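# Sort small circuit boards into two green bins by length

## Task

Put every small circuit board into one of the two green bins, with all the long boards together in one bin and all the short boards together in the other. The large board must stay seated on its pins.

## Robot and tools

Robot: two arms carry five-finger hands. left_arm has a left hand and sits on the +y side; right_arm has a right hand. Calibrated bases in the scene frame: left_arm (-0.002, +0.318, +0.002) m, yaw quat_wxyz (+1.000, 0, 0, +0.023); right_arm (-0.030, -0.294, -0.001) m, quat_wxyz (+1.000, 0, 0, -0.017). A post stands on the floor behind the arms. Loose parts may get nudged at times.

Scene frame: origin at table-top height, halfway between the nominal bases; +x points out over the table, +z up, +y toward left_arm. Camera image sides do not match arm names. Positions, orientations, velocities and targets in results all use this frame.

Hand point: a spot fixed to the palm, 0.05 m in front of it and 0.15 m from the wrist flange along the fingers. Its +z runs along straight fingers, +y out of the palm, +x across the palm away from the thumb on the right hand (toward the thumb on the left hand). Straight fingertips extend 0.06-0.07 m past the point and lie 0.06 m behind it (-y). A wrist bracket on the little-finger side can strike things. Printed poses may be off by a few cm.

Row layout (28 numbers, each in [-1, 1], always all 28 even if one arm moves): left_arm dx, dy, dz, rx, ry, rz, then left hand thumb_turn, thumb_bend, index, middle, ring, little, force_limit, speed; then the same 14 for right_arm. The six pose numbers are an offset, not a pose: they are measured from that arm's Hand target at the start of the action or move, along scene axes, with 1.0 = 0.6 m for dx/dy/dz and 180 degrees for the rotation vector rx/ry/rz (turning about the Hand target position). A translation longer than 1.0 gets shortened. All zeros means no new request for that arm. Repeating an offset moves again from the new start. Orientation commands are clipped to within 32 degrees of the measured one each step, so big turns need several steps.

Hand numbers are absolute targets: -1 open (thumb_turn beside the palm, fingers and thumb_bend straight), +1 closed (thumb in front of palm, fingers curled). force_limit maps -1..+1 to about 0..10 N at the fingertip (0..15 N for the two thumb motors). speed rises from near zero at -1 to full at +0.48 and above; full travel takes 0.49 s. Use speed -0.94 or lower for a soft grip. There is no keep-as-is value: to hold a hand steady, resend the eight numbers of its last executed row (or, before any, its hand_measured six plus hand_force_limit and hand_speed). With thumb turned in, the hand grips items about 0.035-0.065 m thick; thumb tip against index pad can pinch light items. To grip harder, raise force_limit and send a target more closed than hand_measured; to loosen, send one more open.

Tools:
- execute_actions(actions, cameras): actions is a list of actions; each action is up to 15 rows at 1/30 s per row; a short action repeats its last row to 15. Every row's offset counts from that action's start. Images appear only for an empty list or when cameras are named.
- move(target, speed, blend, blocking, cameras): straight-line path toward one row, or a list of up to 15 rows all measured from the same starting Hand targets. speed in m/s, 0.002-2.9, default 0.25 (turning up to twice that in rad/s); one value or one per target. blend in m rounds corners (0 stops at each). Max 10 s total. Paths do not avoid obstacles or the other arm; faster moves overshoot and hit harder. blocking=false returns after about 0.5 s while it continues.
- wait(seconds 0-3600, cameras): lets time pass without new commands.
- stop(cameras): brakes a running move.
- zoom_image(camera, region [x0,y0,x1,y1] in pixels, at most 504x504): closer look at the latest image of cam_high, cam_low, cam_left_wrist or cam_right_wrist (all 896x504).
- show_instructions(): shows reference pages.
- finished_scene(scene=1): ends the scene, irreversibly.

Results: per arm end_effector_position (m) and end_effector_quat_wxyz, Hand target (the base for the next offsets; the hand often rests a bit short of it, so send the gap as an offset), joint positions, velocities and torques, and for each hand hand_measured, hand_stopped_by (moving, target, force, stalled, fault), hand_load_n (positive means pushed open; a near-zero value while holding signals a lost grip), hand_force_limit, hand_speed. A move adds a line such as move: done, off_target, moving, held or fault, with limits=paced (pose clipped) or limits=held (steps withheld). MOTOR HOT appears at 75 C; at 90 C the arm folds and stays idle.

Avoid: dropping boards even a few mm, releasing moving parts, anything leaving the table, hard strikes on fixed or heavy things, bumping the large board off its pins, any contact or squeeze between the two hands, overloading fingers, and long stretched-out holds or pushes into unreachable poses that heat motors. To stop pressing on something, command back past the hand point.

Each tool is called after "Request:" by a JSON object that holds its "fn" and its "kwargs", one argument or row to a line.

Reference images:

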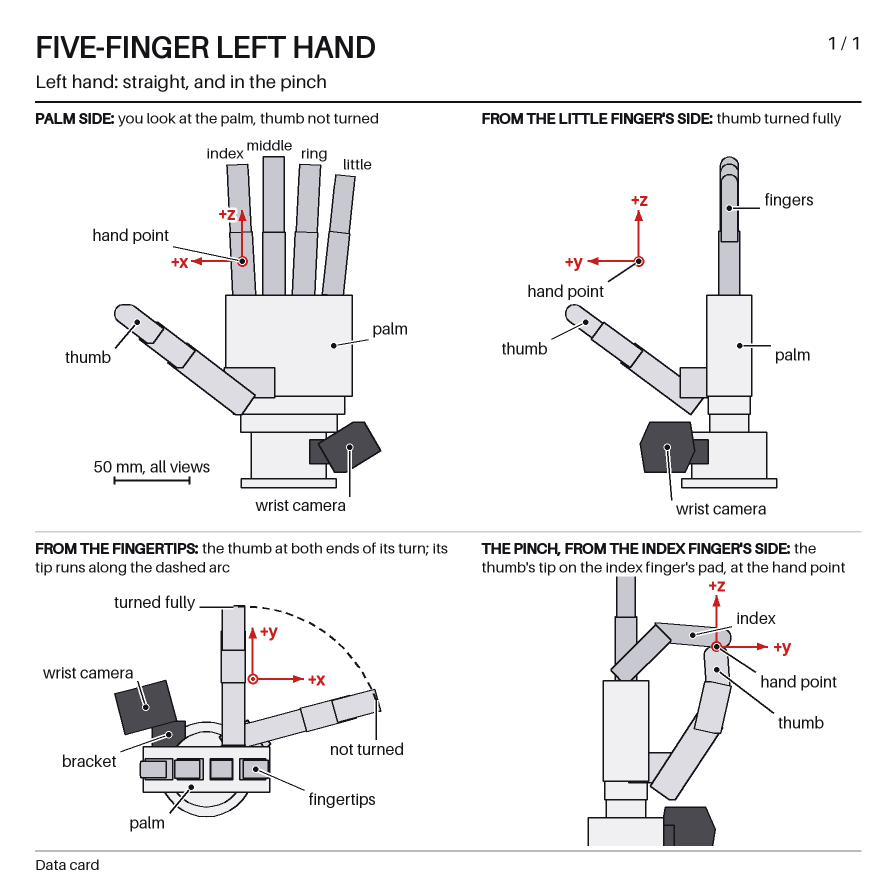

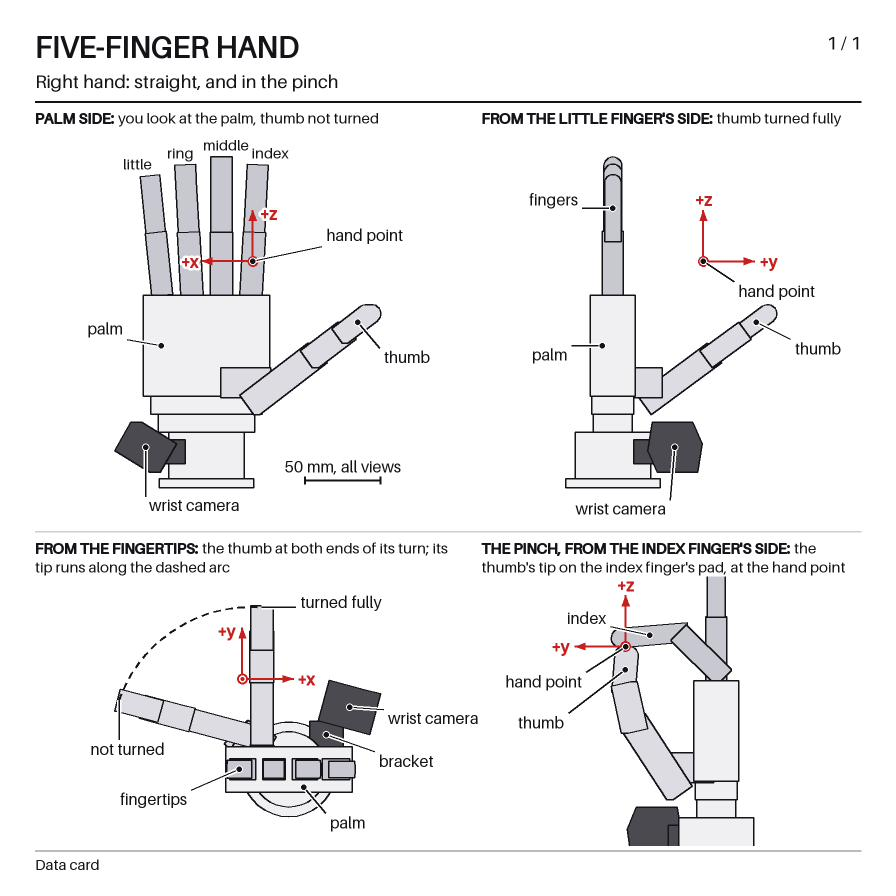

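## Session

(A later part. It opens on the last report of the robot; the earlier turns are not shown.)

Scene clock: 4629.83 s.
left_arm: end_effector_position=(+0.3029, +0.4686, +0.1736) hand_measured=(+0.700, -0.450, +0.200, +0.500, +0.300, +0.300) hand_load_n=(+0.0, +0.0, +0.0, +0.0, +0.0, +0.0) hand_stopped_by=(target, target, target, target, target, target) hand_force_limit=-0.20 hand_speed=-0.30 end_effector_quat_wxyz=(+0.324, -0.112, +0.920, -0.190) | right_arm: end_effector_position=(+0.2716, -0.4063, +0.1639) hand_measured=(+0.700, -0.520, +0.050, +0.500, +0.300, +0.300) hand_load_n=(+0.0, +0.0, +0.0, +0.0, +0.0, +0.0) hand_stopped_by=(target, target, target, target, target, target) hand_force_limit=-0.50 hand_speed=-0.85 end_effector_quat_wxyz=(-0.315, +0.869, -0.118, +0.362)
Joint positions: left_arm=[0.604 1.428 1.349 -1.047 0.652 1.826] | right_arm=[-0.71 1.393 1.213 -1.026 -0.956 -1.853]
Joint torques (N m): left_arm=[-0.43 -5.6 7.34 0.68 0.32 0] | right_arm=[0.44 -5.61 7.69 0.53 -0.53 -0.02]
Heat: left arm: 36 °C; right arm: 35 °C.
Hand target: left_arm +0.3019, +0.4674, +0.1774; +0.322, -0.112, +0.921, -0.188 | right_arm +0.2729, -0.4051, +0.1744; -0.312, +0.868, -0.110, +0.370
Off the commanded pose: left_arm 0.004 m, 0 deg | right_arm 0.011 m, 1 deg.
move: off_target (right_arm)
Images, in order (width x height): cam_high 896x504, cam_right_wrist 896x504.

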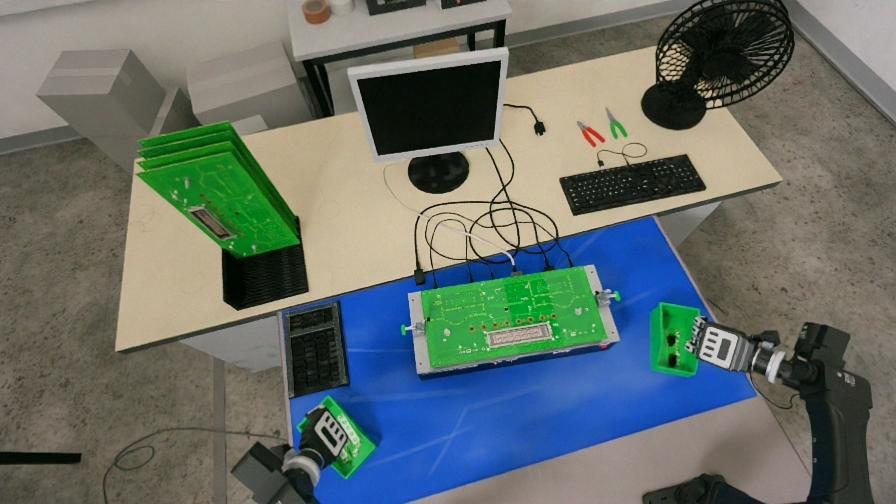

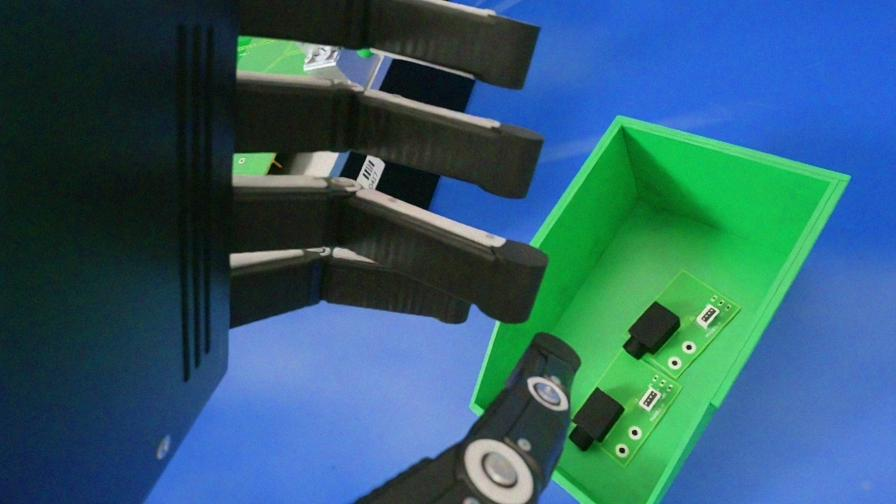

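Request:
{"fn": "wait", "kwargs": {
  "seconds": 0,
  "cameras": ["cam_left_wrist"]
}}

Request:
{"fn": "zoom_image", "kwargs": {
  "camera": "cam_left_wrist",
  "region": [180, 100, 560, 440]
}}

Scene clock: 4643.37 s.
left_arm: end_effector_position=(+0.3029, +0.4686, +0.1736) hand_measured=(+0.700, -0.450, +0.200, +0.500, +0.300, +0.300) hand_load_n=(+0.0, +0.0, +0.0, +0.0, +0.0, +0.0) hand_stopped_by=(target, target, target, target, target, target) hand_force_limit=-0.20 hand_speed=-0.30 end_effector_quat_wxyz=(+0.324, -0.112, +0.920, -0.190) | right_arm: end_effector_position=(+0.2715, -0.4062, +0.1638) hand_measured=(+0.700, -0.520, +0.050, +0.500, +0.300, +0.300) hand_load_n=(+0.0, +0.0, +0.0, +0.0, +0.0, +0.0) hand_stopped_by=(target, target, target, target, target, target) hand_force_limit=-0.50 hand_speed=-0.85 end_effector_quat_wxyz=(-0.316, +0.869, -0.118, +0.362)
Joint positions: left_arm=[0.604 1.428 1.349 -1.047 0.652 1.826] | right_arm=[-0.71 1.393 1.213 -1.026 -0.956 -1.853]
Joint torques (N m): left_arm=[-0.47 -5.59 7.32 0.67 0.33 0] | right_arm=[0.47 -5.59 7.65 0.51 -0.5 -0.02]
Heat: left arm: 36 °C; right arm: 35 °C.
Hand target: left_arm +0.3019, +0.4674, +0.1774; +0.322, -0.112, +0.921, -0.188 | right_arm +0.2729, -0.4051, +0.1744; -0.312, +0.868, -0.110, +0.370
Off the commanded pose: left_arm 0.004 m, 0 deg | right_arm 0.011 m, 1 deg.

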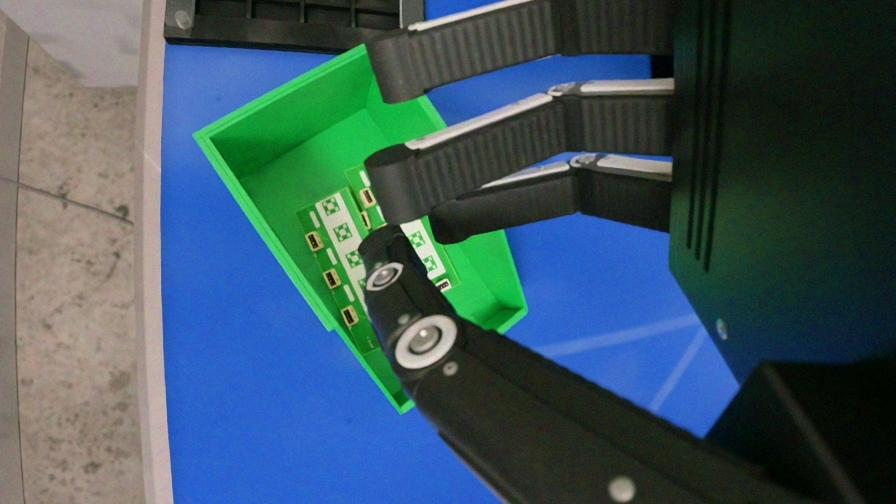

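Scaled by 1.326 from the camera's image (finer frame: 1280x720).

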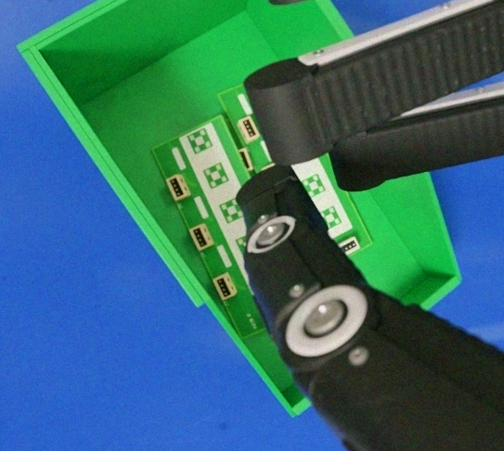

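Request:
{"fn": "finished_scene", "kwargs": {

}}

The scene is finished: the task was done.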